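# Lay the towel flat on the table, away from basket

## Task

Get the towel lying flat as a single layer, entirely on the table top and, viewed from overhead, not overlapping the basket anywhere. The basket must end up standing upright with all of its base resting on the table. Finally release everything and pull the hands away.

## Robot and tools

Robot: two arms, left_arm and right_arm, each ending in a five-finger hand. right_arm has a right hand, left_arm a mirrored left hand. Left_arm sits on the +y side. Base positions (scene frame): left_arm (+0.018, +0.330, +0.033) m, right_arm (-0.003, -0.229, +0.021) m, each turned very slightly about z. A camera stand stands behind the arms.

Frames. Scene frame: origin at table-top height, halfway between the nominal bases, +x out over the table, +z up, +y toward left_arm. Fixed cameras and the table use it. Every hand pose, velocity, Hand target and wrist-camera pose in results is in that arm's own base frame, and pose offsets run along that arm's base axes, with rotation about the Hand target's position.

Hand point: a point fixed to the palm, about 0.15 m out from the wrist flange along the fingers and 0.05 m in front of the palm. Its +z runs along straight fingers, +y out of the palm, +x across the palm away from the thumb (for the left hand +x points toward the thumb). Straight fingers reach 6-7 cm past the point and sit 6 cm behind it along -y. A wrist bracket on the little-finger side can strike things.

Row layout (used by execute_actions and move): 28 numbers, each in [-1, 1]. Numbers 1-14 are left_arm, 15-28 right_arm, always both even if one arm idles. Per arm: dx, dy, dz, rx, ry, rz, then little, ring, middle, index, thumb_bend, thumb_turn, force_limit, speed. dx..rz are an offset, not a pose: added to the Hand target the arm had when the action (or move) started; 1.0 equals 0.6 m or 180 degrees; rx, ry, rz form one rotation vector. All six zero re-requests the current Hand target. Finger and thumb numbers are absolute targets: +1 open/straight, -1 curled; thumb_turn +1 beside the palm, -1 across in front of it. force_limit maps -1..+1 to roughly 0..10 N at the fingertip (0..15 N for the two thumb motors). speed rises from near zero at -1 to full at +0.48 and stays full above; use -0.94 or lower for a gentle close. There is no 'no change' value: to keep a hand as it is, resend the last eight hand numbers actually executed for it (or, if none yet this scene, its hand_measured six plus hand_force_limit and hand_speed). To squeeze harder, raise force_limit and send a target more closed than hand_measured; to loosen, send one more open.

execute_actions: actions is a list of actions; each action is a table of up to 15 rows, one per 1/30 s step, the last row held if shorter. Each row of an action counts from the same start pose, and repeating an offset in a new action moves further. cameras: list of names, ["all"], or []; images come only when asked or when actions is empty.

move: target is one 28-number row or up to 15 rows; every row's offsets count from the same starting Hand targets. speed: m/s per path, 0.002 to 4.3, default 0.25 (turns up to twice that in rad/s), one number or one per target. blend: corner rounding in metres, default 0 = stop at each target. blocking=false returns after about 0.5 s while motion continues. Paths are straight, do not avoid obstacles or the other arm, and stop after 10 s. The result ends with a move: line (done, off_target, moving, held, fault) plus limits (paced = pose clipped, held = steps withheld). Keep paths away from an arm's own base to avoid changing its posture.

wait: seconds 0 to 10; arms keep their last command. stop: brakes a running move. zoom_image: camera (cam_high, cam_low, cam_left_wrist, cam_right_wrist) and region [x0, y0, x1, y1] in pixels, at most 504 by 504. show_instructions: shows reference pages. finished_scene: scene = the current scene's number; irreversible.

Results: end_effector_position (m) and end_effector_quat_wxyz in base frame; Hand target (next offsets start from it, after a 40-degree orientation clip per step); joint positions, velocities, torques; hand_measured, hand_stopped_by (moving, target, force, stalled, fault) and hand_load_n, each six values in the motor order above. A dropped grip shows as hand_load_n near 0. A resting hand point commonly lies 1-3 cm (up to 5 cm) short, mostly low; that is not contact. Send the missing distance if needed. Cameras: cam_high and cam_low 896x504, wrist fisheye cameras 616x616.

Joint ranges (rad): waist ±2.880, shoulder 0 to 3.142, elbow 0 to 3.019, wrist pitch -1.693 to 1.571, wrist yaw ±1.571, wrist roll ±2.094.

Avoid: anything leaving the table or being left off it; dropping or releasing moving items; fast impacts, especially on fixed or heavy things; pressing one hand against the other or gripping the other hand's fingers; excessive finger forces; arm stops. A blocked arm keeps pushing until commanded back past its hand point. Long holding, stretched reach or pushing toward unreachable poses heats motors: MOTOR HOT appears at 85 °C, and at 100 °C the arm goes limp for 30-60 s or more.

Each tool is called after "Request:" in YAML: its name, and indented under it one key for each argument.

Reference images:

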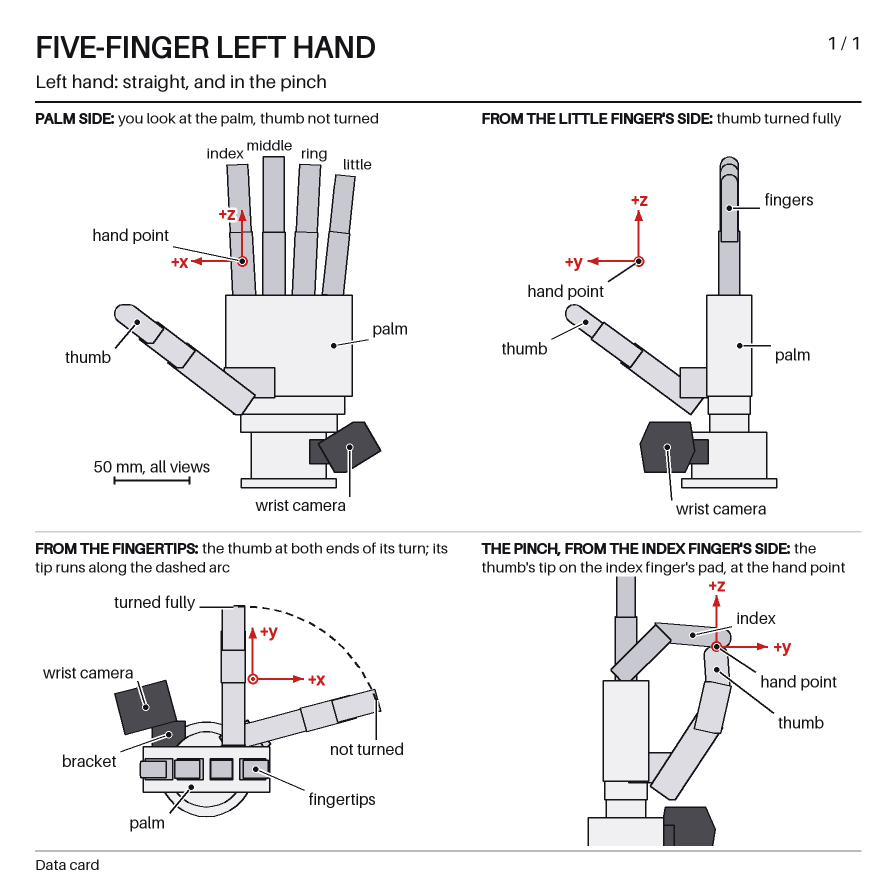

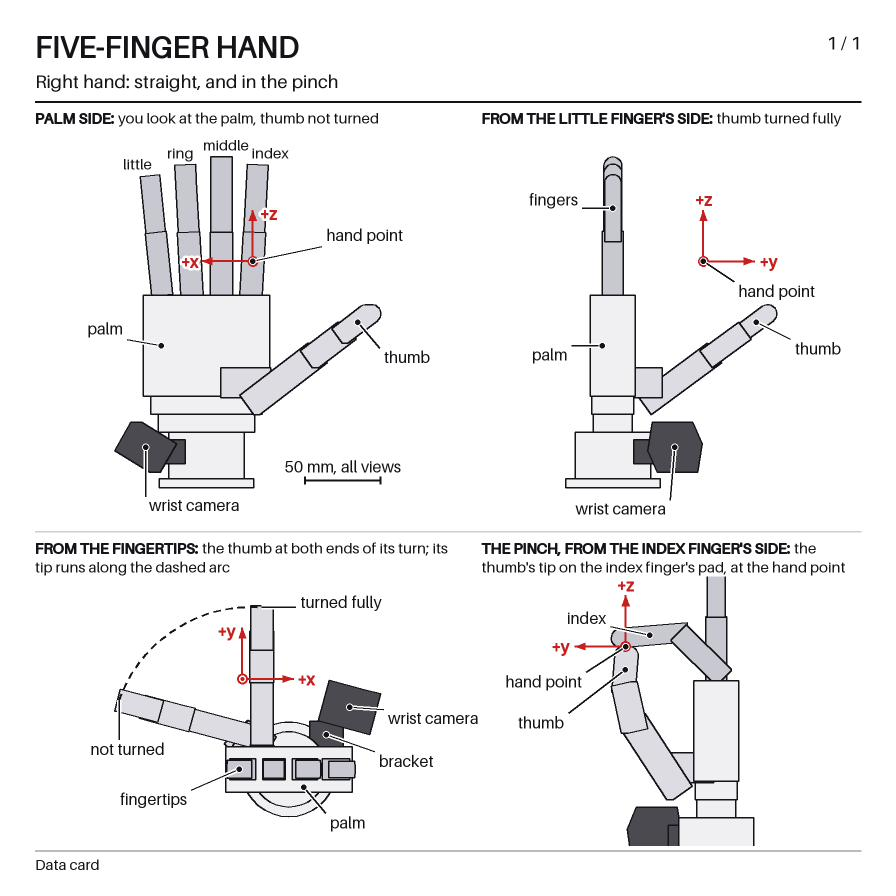

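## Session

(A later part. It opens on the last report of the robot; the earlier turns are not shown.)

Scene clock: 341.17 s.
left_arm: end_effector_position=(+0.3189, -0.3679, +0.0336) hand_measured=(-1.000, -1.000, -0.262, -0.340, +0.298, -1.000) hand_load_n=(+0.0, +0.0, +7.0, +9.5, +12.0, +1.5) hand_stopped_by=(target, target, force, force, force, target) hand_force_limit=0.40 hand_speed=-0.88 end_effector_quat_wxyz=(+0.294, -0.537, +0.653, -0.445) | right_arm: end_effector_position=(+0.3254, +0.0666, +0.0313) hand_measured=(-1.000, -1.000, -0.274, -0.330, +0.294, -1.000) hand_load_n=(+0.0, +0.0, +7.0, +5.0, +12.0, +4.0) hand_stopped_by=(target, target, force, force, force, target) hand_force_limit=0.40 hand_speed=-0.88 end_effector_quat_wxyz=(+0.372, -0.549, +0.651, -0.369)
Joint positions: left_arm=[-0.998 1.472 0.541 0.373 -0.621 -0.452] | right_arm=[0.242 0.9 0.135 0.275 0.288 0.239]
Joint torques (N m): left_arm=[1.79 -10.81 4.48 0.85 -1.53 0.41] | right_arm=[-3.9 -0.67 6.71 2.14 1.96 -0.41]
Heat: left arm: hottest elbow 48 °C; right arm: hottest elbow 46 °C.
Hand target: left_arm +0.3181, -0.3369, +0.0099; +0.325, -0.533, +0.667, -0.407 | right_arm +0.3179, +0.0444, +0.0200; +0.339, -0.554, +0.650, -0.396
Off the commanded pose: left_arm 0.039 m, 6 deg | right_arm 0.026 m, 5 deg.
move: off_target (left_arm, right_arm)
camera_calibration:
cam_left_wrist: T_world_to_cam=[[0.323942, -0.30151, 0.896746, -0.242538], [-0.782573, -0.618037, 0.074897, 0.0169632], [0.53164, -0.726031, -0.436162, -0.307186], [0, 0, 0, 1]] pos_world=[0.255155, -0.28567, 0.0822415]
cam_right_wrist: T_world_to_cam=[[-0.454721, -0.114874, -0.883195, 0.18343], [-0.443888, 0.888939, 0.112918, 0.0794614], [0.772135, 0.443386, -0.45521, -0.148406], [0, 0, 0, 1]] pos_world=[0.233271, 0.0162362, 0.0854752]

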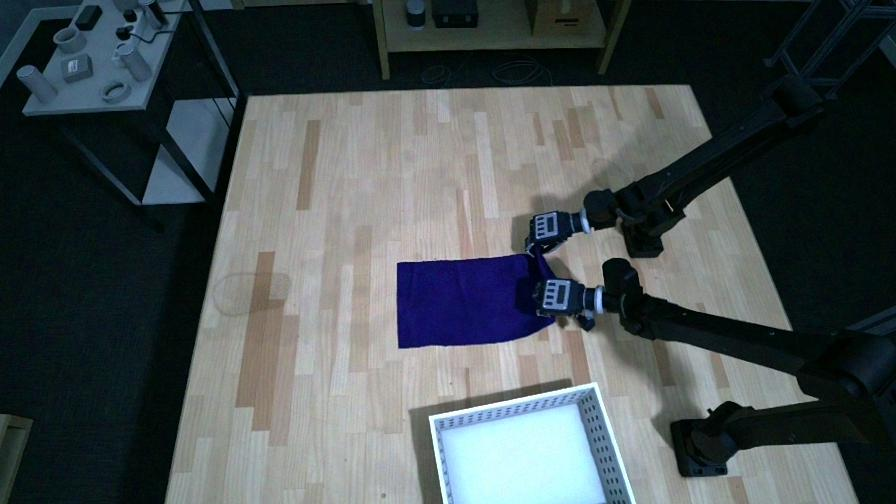

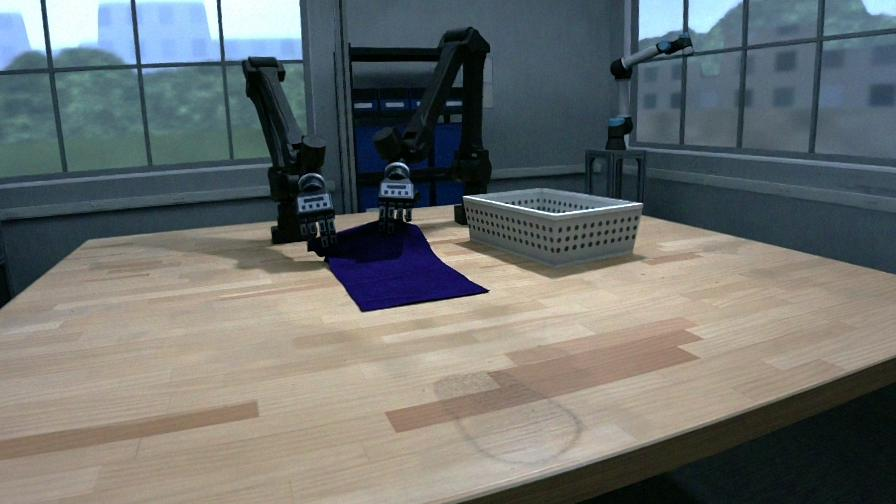

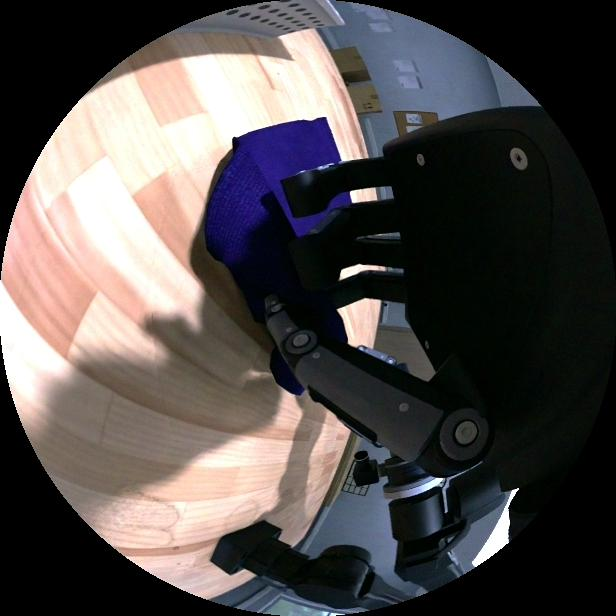

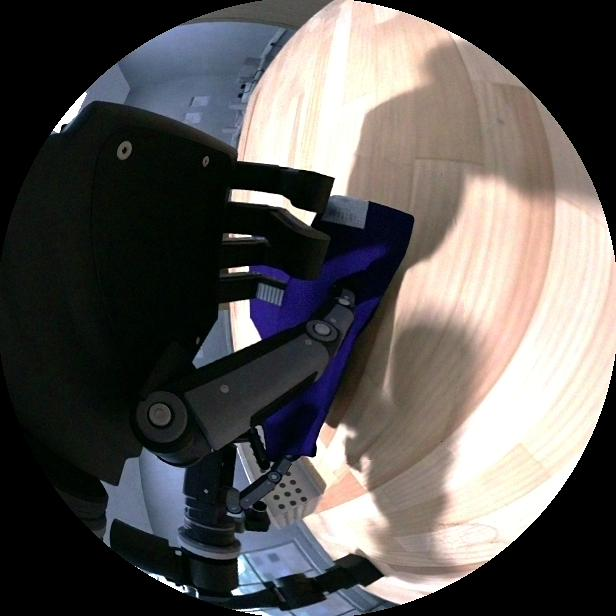

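Request:
move:
  target:
    - [0,0,-0.09,0,0,0,-1,-1,-0.7,-0.7,-0.25,-1,0.4,-0.88,0,0,-0.09,0,0,0,-1,-1,-0.7,-0.7,-0.25,-1,0.4,-0.88]
  speed: 0.06
  cameras: ["cam_high","cam_left_wrist","cam_right_wrist"]

Scene clock: 343.67 s.
left_arm: end_effector_position=(+0.3237, -0.3704, -0.0071) hand_measured=(-1.000, -1.000, -0.262, -0.340, +0.298, -1.000) hand_load_n=(+0.0, +0.0, +6.5, +8.5, +11.5, +1.0) hand_stopped_by=(target, target, force, force, force, target) hand_force_limit=0.40 hand_speed=-0.88 end_effector_quat_wxyz=(+0.299, -0.540, +0.640, -0.456) | right_arm: end_effector_position=(+0.3387, +0.0682, +0.0010) hand_measured=(-1.000, -1.000, -0.274, -0.330, +0.294, -1.000) hand_load_n=(+0.0, +0.0, +8.5, +6.5, +11.0, +2.0) hand_stopped_by=(target, target, force, force, force, target) hand_force_limit=0.40 hand_speed=-0.88 end_effector_quat_wxyz=(+0.400, -0.527, +0.642, -0.388)
Joint positions: left_arm=[-0.999 1.636 0.515 0.593 -0.638 -0.455] | right_arm=[0.245 1.279 0.076 0.795 0.302 0.242]
Joint torques (N m): left_arm=[1.73 -9.35 2.89 0.83 -0.91 0.43] | right_arm=[-3.31 1.38 3.3 1.09 1.43 -0.42]
Heat: left arm: hottest elbow 48 °C; right arm: hottest elbow 46 °C.
Hand target: left_arm +0.3182, -0.3368, -0.0441; +0.325, -0.533, +0.667, -0.407 | right_arm +0.3179, +0.0445, -0.0340; +0.339, -0.554, +0.650, -0.395
Off the commanded pose: left_arm 0.050 m, 7 deg | right_arm 0.047 m, 8 deg.
move: off_target (left_arm, right_arm)
camera_calibration:
cam_left_wrist: T_world_to_cam=[[0.307369, -0.276429, 0.910556, -0.193528], [-0.775154, -0.62776, 0.0710853, 0.0162999], [0.551961, -0.72767, -0.407229, -0.336301], [0, 0, 0, 1]] pos_world=[0.257745, -0.287981, 0.0381077]
cam_right_wrist: T_world_to_cam=[[-0.383603, -0.0956305, -0.918533, 0.137492], [-0.442026, 0.892302, 0.0917022, 0.0866076], [0.81084, 0.441193, -0.384561, -0.186239], [0, 0, 0, 1]] pos_world=[0.242035, 0.0180356, 0.0467287]
Images, in order (width x height): cam_high 896x504, cam_left_wrist 616x616, cam_right_wrist 616x616.

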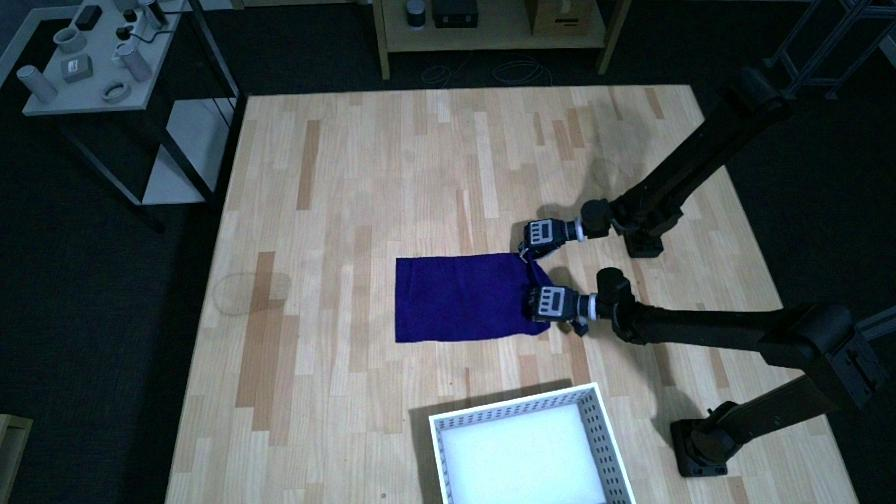

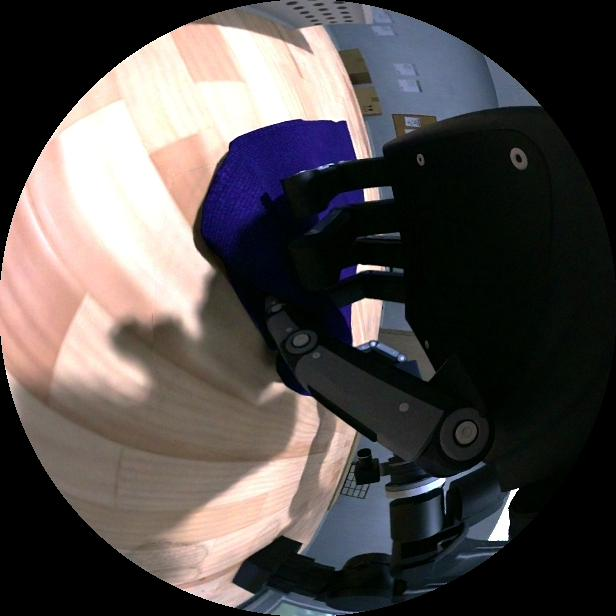

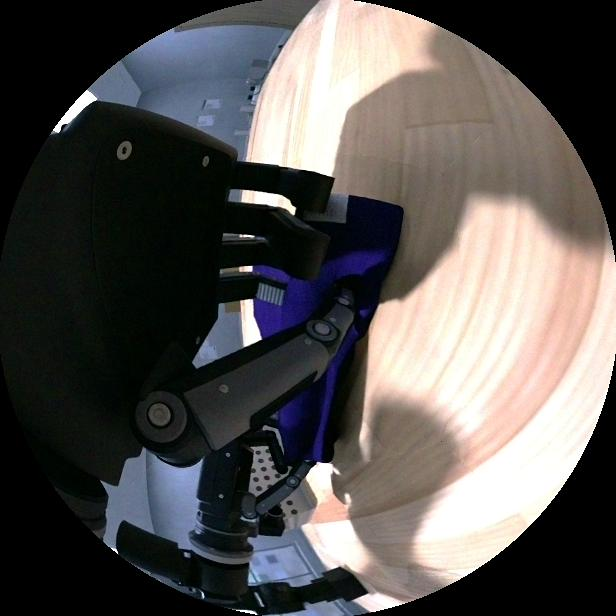

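Request:
execute_actions:
  actions:
    - [[0,0,0,0.0016,0.007,0,-1,-1,-0.18,-0.24,0.4,-1,0.4,-0.7,0,0,0,0.0011,0.0071,0,-1,-1,-0.18,-0.24,0.4,-1,0.4,-0.7]]
    - [[0,0,0,0.0016,0.007,0,-1,-1,-0.08,-0.1,0.5,-1,0.4,-0.7,0,0,0,0.0011,0.0071,0,-1,-1,-0.08,-0.1,0.5,-1,0.4,-0.7]]
    - [[0,0,0,0.0016,0.007,0,-1,-1,0.05,0.05,0.65,-1,0.4,-0.7,0,0,0,0.0011,0.0071,0,-1,-1,0.05,0.05,0.65,-1,0.4,-0.7]]
    - [[0,0,0,0.0016,0.007,0,-1,-1,0.15,0.15,0.8,-1,0.4,-0.7,0,0,0,0.0011,0.0071,0,-1,-1,0.15,0.15,0.8,-1,0.4,-0.7]]
    - [[0,0,0,0.0016,0.007,0,-1,-1,0.3,0.3,1,-1,0.4,-0.7,0,0,0,0.0011,0.0071,0,-1,-1,0.3,0.3,1,-1,0.4,-0.7]]
  cameras: ["all"]

Request:
zoom_image:
  camera: "cam_high"
  region: [460, 200, 600, 360]

Request:
zoom_image:
  camera: "cam_low"
  region: [260, 150, 480, 330]

Scene clock: 347.27 s.
left_arm: end_effector_position=(+0.3334, -0.3623, -0.0041) hand_measured=(-1.000, -1.000, +0.300, +0.300, +0.996, -1.000) hand_load_n=(+0.0, +0.0, +0.0, -0.5, -5.5, +0.5) hand_stopped_by=(target, target, target, target, target, target) hand_force_limit=0.40 hand_speed=-0.70 end_effector_quat_wxyz=(+0.290, -0.555, +0.657, -0.420) | right_arm: end_effector_position=(+0.3559, +0.0589, +0.0134) hand_measured=(-1.000, -1.000, +0.300, +0.300, +0.996, -1.000) hand_load_n=(+0.0, +0.0, +0.0, +0.0, -5.5, +1.5) hand_stopped_by=(target, target, target, target, target, target) hand_force_limit=0.40 hand_speed=-0.70 end_effector_quat_wxyz=(+0.372, -0.532, +0.659, -0.380)
Joint positions: left_arm=[-0.955 1.587 0.562 0.411 -0.593 -0.472] | right_arm=[0.199 1.17 0.162 0.537 0.283 0.237]
Joint torques (N m): left_arm=[0.91 -9.41 4.21 -0.24 0.11 0.14] | right_arm=[-1.55 0.32 3.12 -0.8 -0.03 -0.27]
Heat: left arm: hottest elbow 47 °C; right arm: hottest elbow 45 °C.
Hand target: left_arm +0.3181, -0.3368, -0.0442; +0.294, -0.550, +0.689, -0.369 | right_arm +0.3179, +0.0445, -0.0340; +0.307, -0.572, +0.671, -0.358
Off the commanded pose: left_arm 0.050 m, 7 deg | right_arm 0.062 m, 9 deg.
Step readings (end_effector_position of left_arm | right_arm):
0: (+0.3237, -0.3704, -0.0071) | (+0.3387, +0.0682, +0.0009)
1: (+0.3237, -0.3704, -0.0071) | (+0.3387, +0.0682, +0.0009)
2: (+0.3236, -0.3705, -0.0071) | (+0.3387, +0.0682, +0.0009)
4: (+0.3228, -0.3701, -0.0084) | (+0.3380, +0.0680, -0.0001)
8: (+0.3213, -0.3674, -0.0116) | (+0.3383, +0.0670, +0.0001)
15: (+0.3213, -0.3674, -0.0116) | (+0.3400, +0.0666, +0.0013)
16: (+0.3212, -0.3672, -0.0117) | (+0.3399, +0.0666, +0.0012)
17: (+0.3207, -0.3666, -0.0127) | (+0.3398, +0.0665, +0.0010)
19: (+0.3208, -0.3668, -0.0121) | (+0.3407, +0.0665, +0.0019)
23: (+0.3198, -0.3657, -0.0113) | (+0.3430, +0.0657, +0.0038)
30: (+0.3213, -0.3653, -0.0108) | (+0.3443, +0.0655, +0.0043)
31: (+0.3212, -0.3654, -0.0109) | (+0.3443, +0.0655, +0.0042)
32: (+0.3211, -0.3655, -0.0109) | (+0.3442, +0.0656, +0.0040)
34: (+0.3218, -0.3656, -0.0102) | (+0.3451, +0.0654, +0.0048)
38: (+0.3245, -0.3645, -0.0093) | (+0.3471, +0.0646, +0.0063)
45: (+0.3280, -0.3645, -0.0077) | (+0.3501, +0.0634, +0.0083)
46: (+0.3279, -0.3645, -0.0078) | (+0.3502, +0.0634, +0.0083)
47: (+0.3283, -0.3645, -0.0075) | (+0.3505, +0.0633, +0.0087)
49: (+0.3292, -0.3641, -0.0070) | (+0.3514, +0.0626, +0.0094)
53: (+0.3306, -0.3632, -0.0061) | (+0.3524, +0.0610, +0.0105)
60: (+0.3310, -0.3635, -0.0055) | (+0.3534, +0.0605, +0.0112)
61: (+0.3309, -0.3633, -0.0058) | (+0.3531, +0.0605, +0.0110)
62: (+0.3307, -0.3635, -0.0058) | (+0.3530, +0.0606, +0.0109)
64: (+0.3311, -0.3635, -0.0056) | (+0.3536, +0.0603, +0.0114)
68: (+0.3319, -0.3628, -0.0051) | (+0.3542, +0.0594, +0.0119)
75: (+0.3330, -0.3625, -0.0043) | (+0.3558, +0.0589, +0.0132)
camera_calibration:
cam_left_wrist: T_world_to_cam=[[0.376706, -0.310357, 0.872795, -0.232581], [-0.759816, -0.642481, 0.0994836, 0.0182273], [0.529879, -0.70064, -0.477841, -0.317626], [0, 0, 0, 1]] pos_world=[0.269768, -0.283014, 0.0494073]
cam_right_wrist: T_world_to_cam=[[-0.442466, -0.0940088, -0.891844, 0.175088], [-0.411441, 0.904926, 0.108738, 0.0895479], [0.796831, 0.415055, -0.439078, -0.184135], [0, 0, 0, 1]] pos_world=[0.261039, 0.0118518, 0.0655644]

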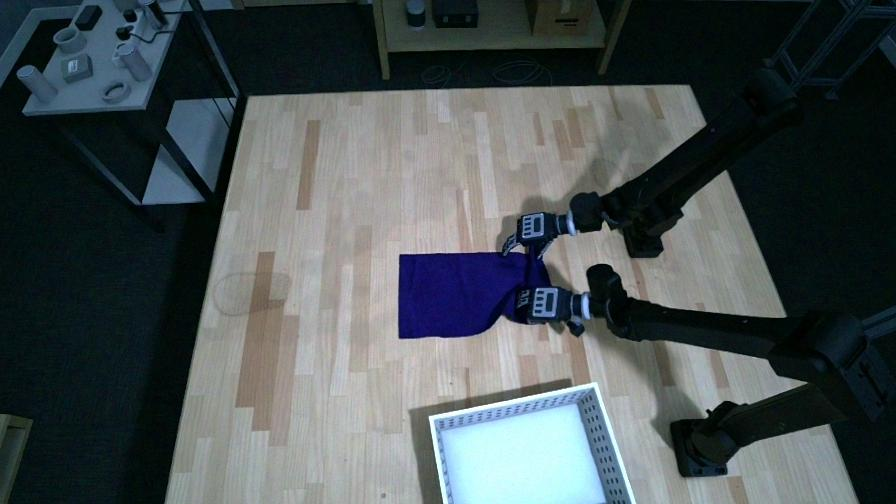

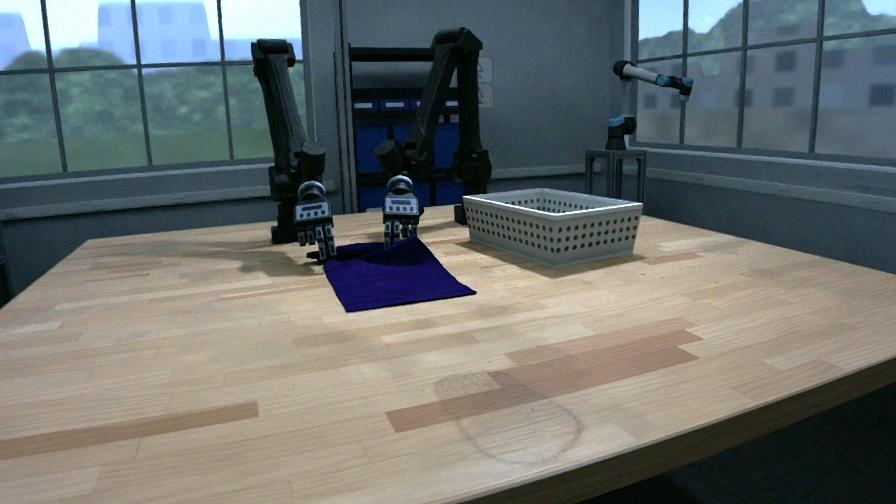

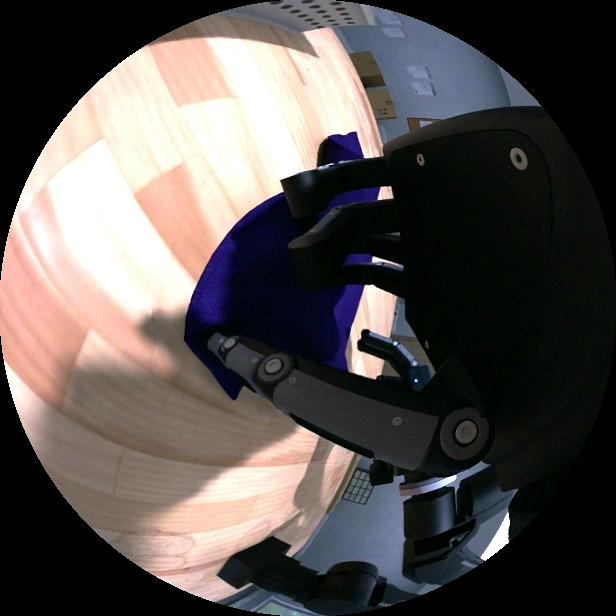

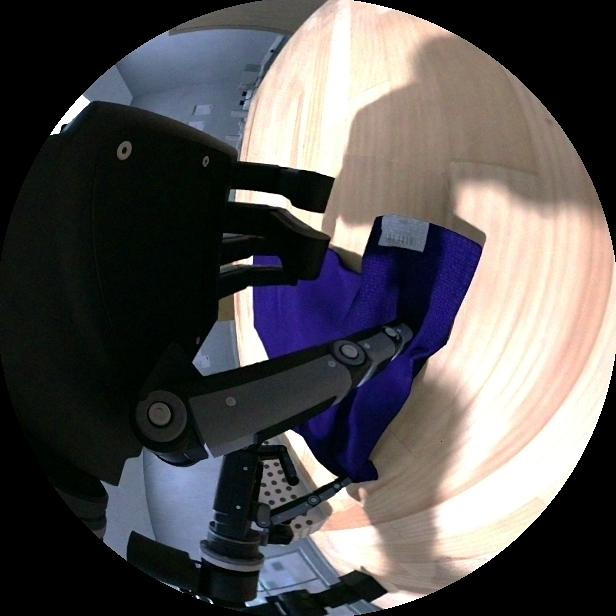

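Scaled by 3.150 from the camera's 896x504 image, which has a finer 1280x720 frame.

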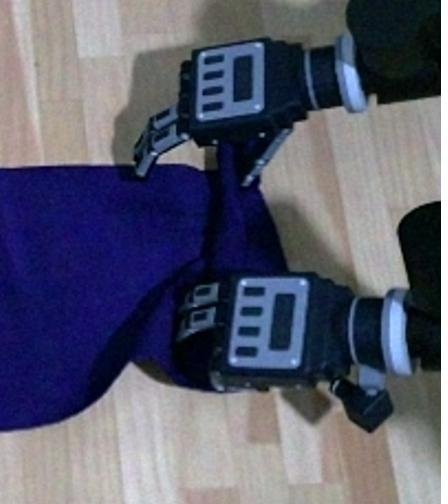

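Scaled by 2.291 from the camera's 896x504 image, which has a finer 1280x720 frame.

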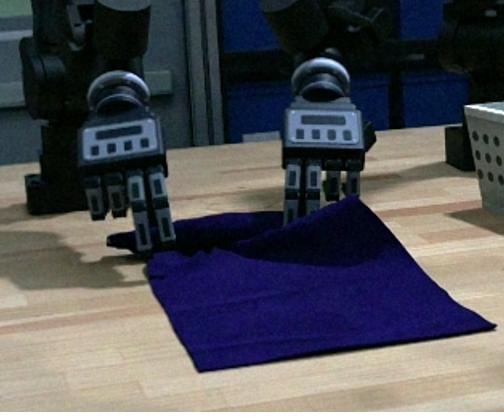

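Request:
move:
  target:
    - [0.02,-0.05,0.09,0,0,0,-1,-1,0.3,0.3,1,-1,0.4,-0.7,0.05,0.03,0.1,0,0,0,-1,-1,0.3,0.3,1,-1,0.4,-0.7]
    - [0.0,0.0,0.3,0,0,0,-1,-1,0.3,0.3,1,-1,0.4,-0.7,0.0,0.0,0.3,0,0,0,-1,-1,0.3,0.3,1,-1,0.4,-0.7]
  speed: [0.08,0.15]
  blend: [0.01,0]
  cameras: ["all"]

Request:
zoom_image:
  camera: "cam_high"
  region: [380, 220, 580, 360]

Request:
zoom_image:
  camera: "cam_low"
  region: [260, 150, 500, 330]

Scene clock: 350.47 s.
left_arm: end_effector_position=(+0.3064, -0.3278, +0.1130) hand_measured=(-1.000, -1.000, +0.300, +0.300, +0.996, -1.000) hand_load_n=(+0.0, +0.0, +0.0, +0.0, +0.0, +0.5) hand_stopped_by=(target, target, target, target, target, target) hand_force_limit=0.40 hand_speed=-0.70 end_effector_quat_wxyz=(+0.293, -0.551, +0.697, -0.353) | right_arm: end_effector_position=(+0.3074, +0.0466, +0.1180) hand_measured=(-1.000, -1.000, +0.300, +0.300, +0.996, -1.000) hand_load_n=(+0.0, +0.0, +0.0, +0.0, +0.0, +0.0) hand_stopped_by=(target, target, target, target, target, target) hand_force_limit=0.40 hand_speed=-0.70 end_effector_quat_wxyz=(+0.293, -0.582, +0.674, -0.347)
Joint positions: left_arm=[-0.957 1.191 0.698 -0.276 -0.588 -0.469] | right_arm=[0.197 0.623 0.411 -0.447 0.285 0.203]
Joint torques (N m): left_arm=[1.44 -10.64 14.04 0.94 -0.16 0.1] | right_arm=[-1.67 -0.5 15.04 1.16 0.07 0.01]
Heat: left arm: hottest elbow 47 °C; right arm: hottest elbow 45 °C.
Hand target: left_arm +0.3181, -0.3367, +0.1358; +0.294, -0.550, +0.689, -0.368 | right_arm +0.3179, +0.0445, +0.1460; +0.307, -0.572, +0.671, -0.358
Off the commanded pose: left_arm 0.027 m, 2 deg | right_arm 0.030 m, 2 deg.
move: off_target (left_arm, right_arm)
camera_calibration:
cam_left_wrist: T_world_to_cam=[[0.449747, -0.419478, 0.788522, -0.362551], [-0.756509, -0.648218, 0.0866487, 0.00692568], [0.474787, -0.635494, -0.608872, -0.170218], [0, 0, 0, 1]] pos_world=[0.249112, -0.255765, 0.181638]
cam_right_wrist: T_world_to_cam=[[-0.599235, -0.157418, -0.784944, 0.284305], [-0.402161, 0.906979, 0.125122, 0.0644798], [0.692231, 0.390651, -0.606801, -0.0412164], [0, 0, 0, 1]] pos_world=[0.224828, 0.0023743, 0.190086]

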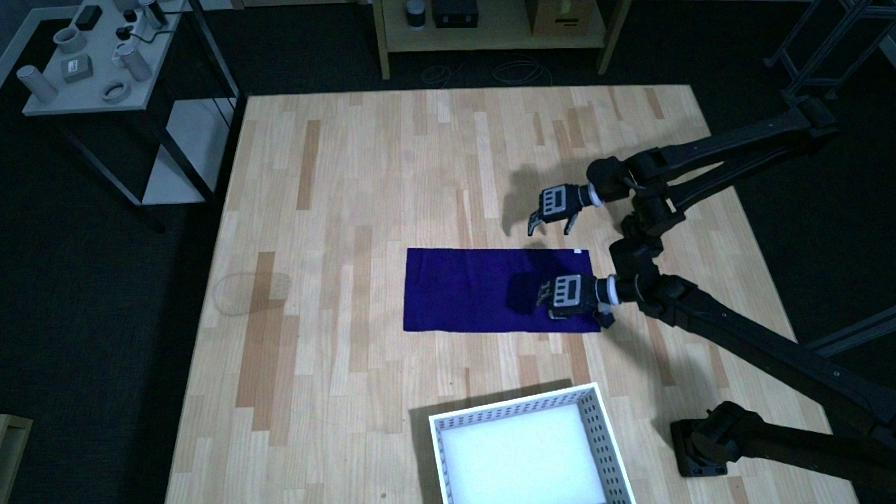

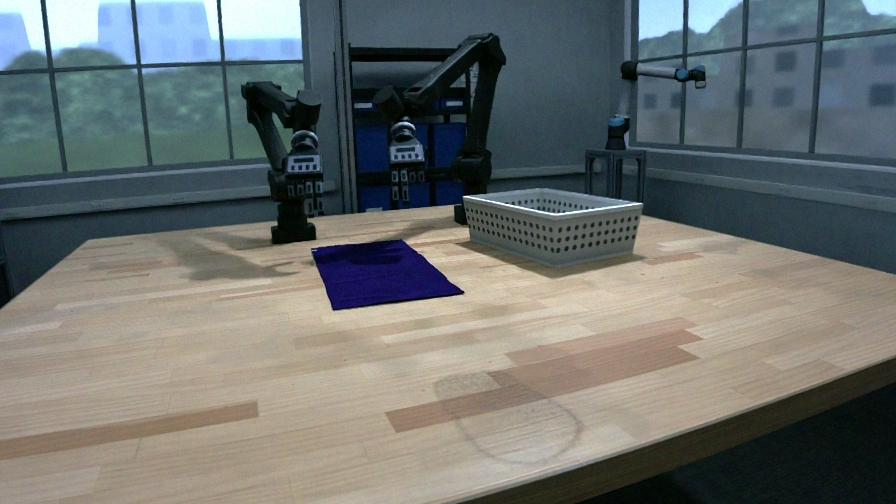

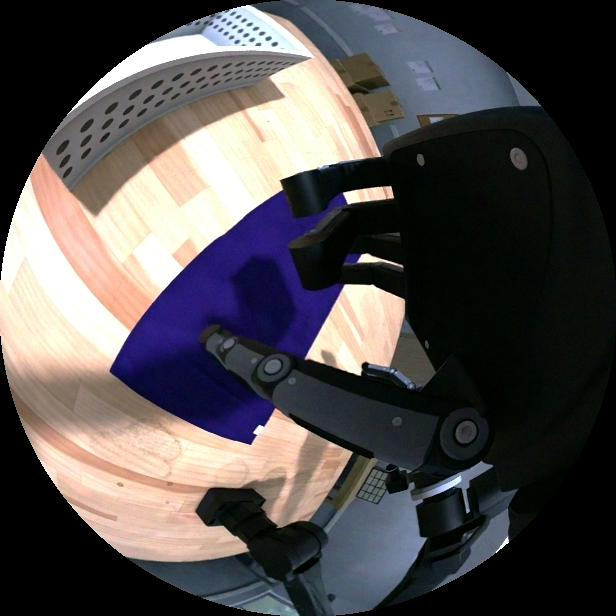

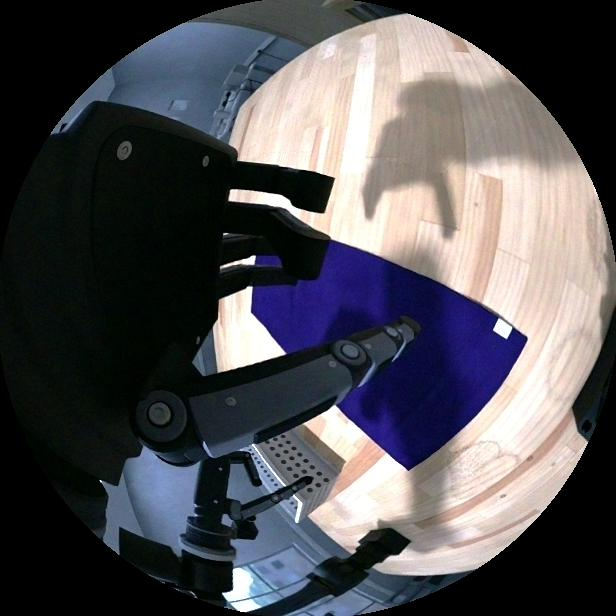

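Scaled by 2.520 from the camera's 896x504 image, which has a finer 1280x720 frame.

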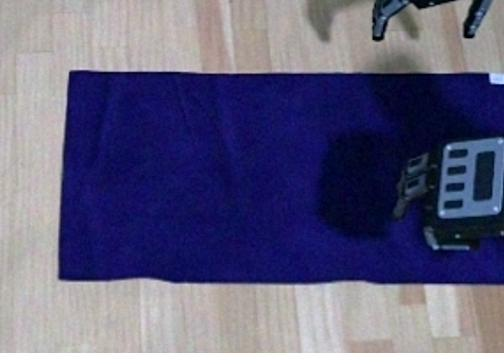

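Scaled by 2.100 from the camera's 896x504 image, which has a finer 1280x720 frame.

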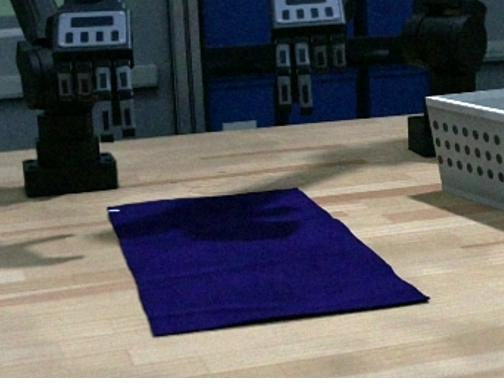

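Request:
move:
  target:
    - [0.0,0.05,0.2,0,0,0,-1,-1,0.3,0.3,1,-1,0.4,-0.7,0.0,-0.05,0.2,0,0,0,-1,-1,0.3,0.3,1,-1,0.4,-0.7]
    - [-0.05,0.45,0.35,0,0,0,-1,-1,0.3,0.3,1,-1,0.4,-0.7,-0.05,-0.4,0.3,0,0,0,-1,-1,0.3,0.3,1,-1,0.4,-0.7]
  speed: 0.3
  blend: [0.05,0]
  cameras: ["all"]

Request:
zoom_image:
  camera: "cam_high"
  region: [390, 220, 620, 350]

Request:
zoom_image:
  camera: "cam_low"
  region: [260, 200, 500, 330]

Scene clock: 353.40 s.
left_arm: end_effector_position=(+0.2830, -0.0702, +0.3239) hand_measured=(-1.000, -1.000, +0.300, +0.300, +0.996, -1.000) hand_load_n=(+0.0, +0.0, +0.0, +0.0, +0.0, +0.5) hand_stopped_by=(target, target, target, target, target, target) hand_force_limit=0.40 hand_speed=-0.70 end_effector_quat_wxyz=(+0.281, -0.558, +0.692, -0.362) | right_arm: end_effector_position=(+0.2860, -0.1859, +0.3063) hand_measured=(-1.000, -1.000, +0.300, +0.300, +0.996, -1.000) hand_load_n=(+0.0, +0.0, +0.0, +0.0, +0.0, +0.0) hand_stopped_by=(target, target, target, target, target, target) hand_force_limit=0.40 hand_speed=-0.70 end_effector_quat_wxyz=(+0.310, -0.573, +0.675, -0.346)
Joint positions: left_arm=[-0.06 0.607 0.943 -0.961 0.14 0.082] | right_arm=[-0.906 0.852 1.001 -0.915 -0.609 -0.477]
Joint torques (N m): left_arm=[1.55 -0.91 15.58 1.07 0.2 0.11] | right_arm=[-2.14 -1.03 15.16 1.06 -0.43 0.01]
Heat: left arm: hottest elbow 48 °C; right arm: hottest elbow 46 °C.
Hand target: left_arm +0.2881, -0.0667, +0.3459; +0.295, -0.550, +0.689, -0.369 | right_arm +0.2879, -0.1954, +0.3259; +0.307, -0.572, +0.671, -0.358
Off the commanded pose: left_arm 0.023 m, 2 deg | right_arm 0.022 m, 2 deg.
move: off_target (left_arm, right_arm)
camera_calibration:
cam_left_wrist: T_world_to_cam=[[0.456715, -0.392442, 0.798374, -0.41348], [-0.754873, -0.645821, 0.114375, 0.128637], [0.470721, -0.654908, -0.5912, 0.127105], [0, 0, 0, 1]] pos_world=[0.226117, 0.00405173, 0.390543]
cam_right_wrist: T_world_to_cam=[[-0.578089, -0.135857, -0.804585, 0.386727], [-0.405128, 0.90371, 0.138487, 0.239358], [0.708297, 0.406017, -0.577464, 0.167893], [0, 0, 0, 1]] pos_world=[0.201615, -0.231938, 0.374959]

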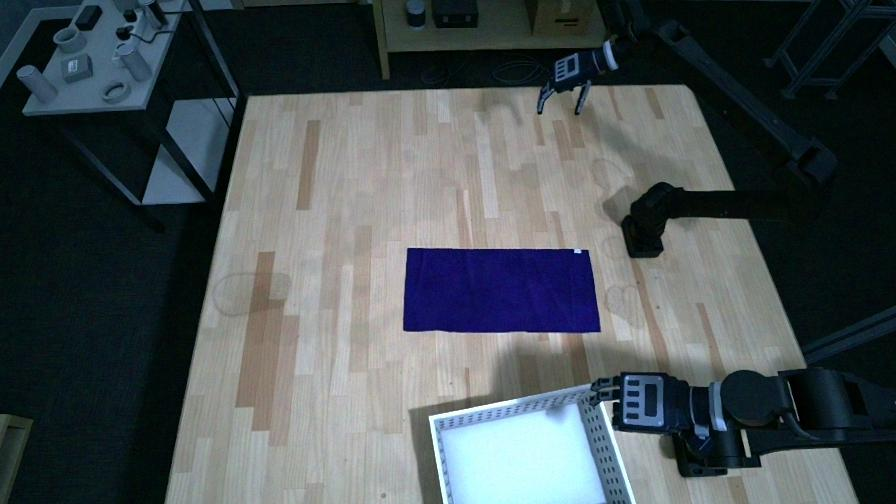

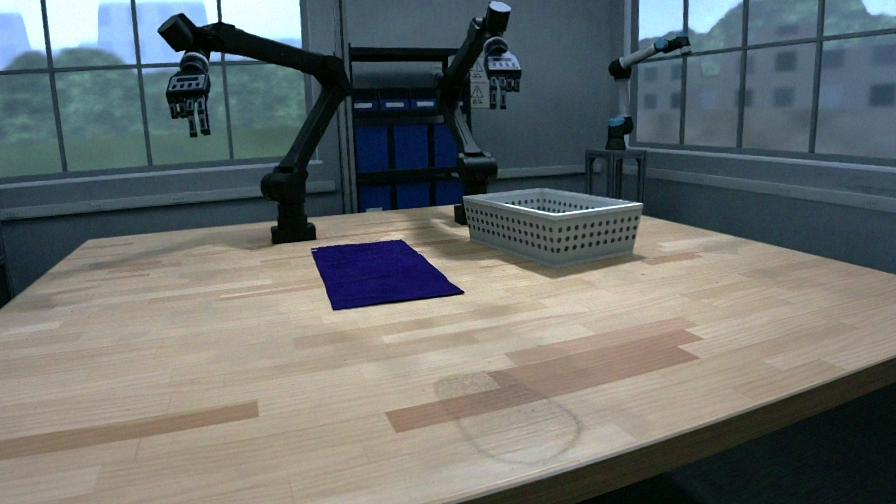

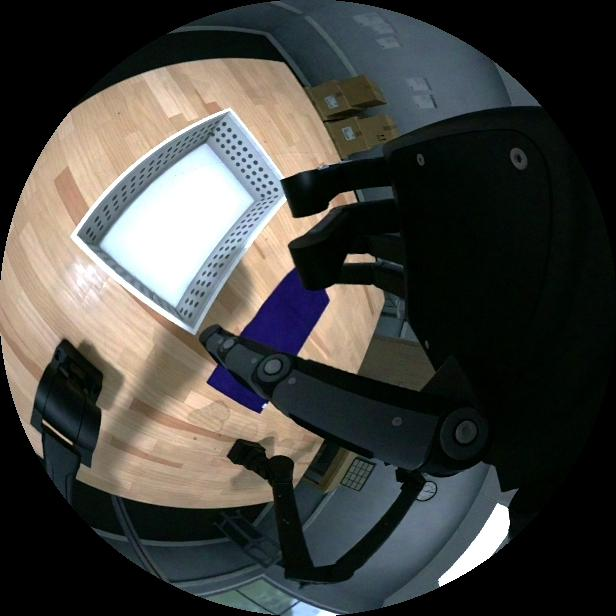

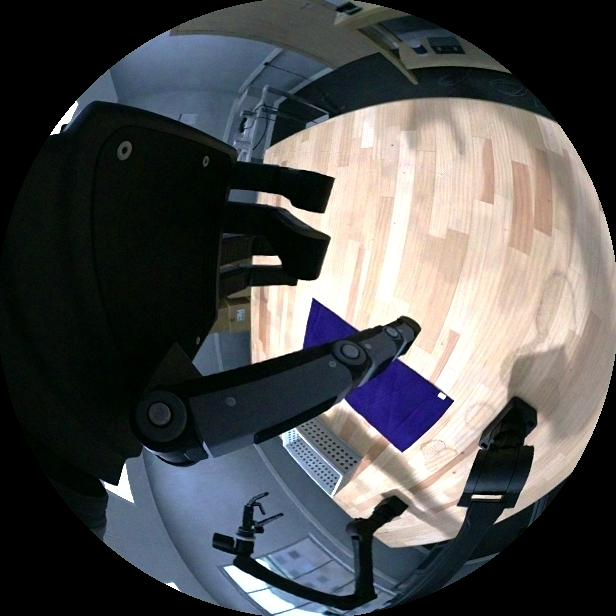

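Scaled by 2.191 from the camera's 896x504 image, which has a finer 1280x720 frame.

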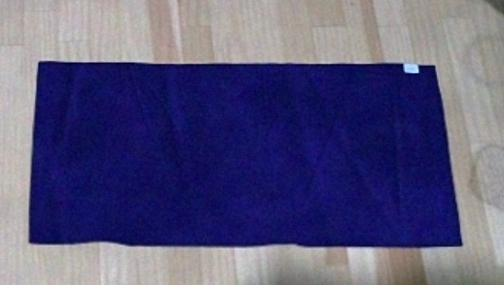

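Scaled by 2.100 from the camera's 896x504 image, which has a finer 1280x720 frame.

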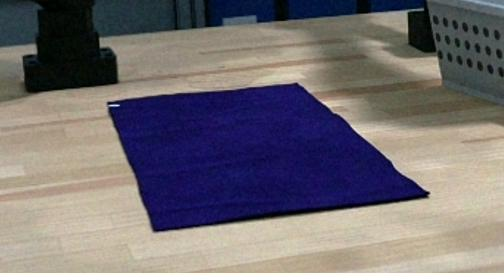

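Request:
finished_scene:
  scene: 1

The scene is finished: the task was done.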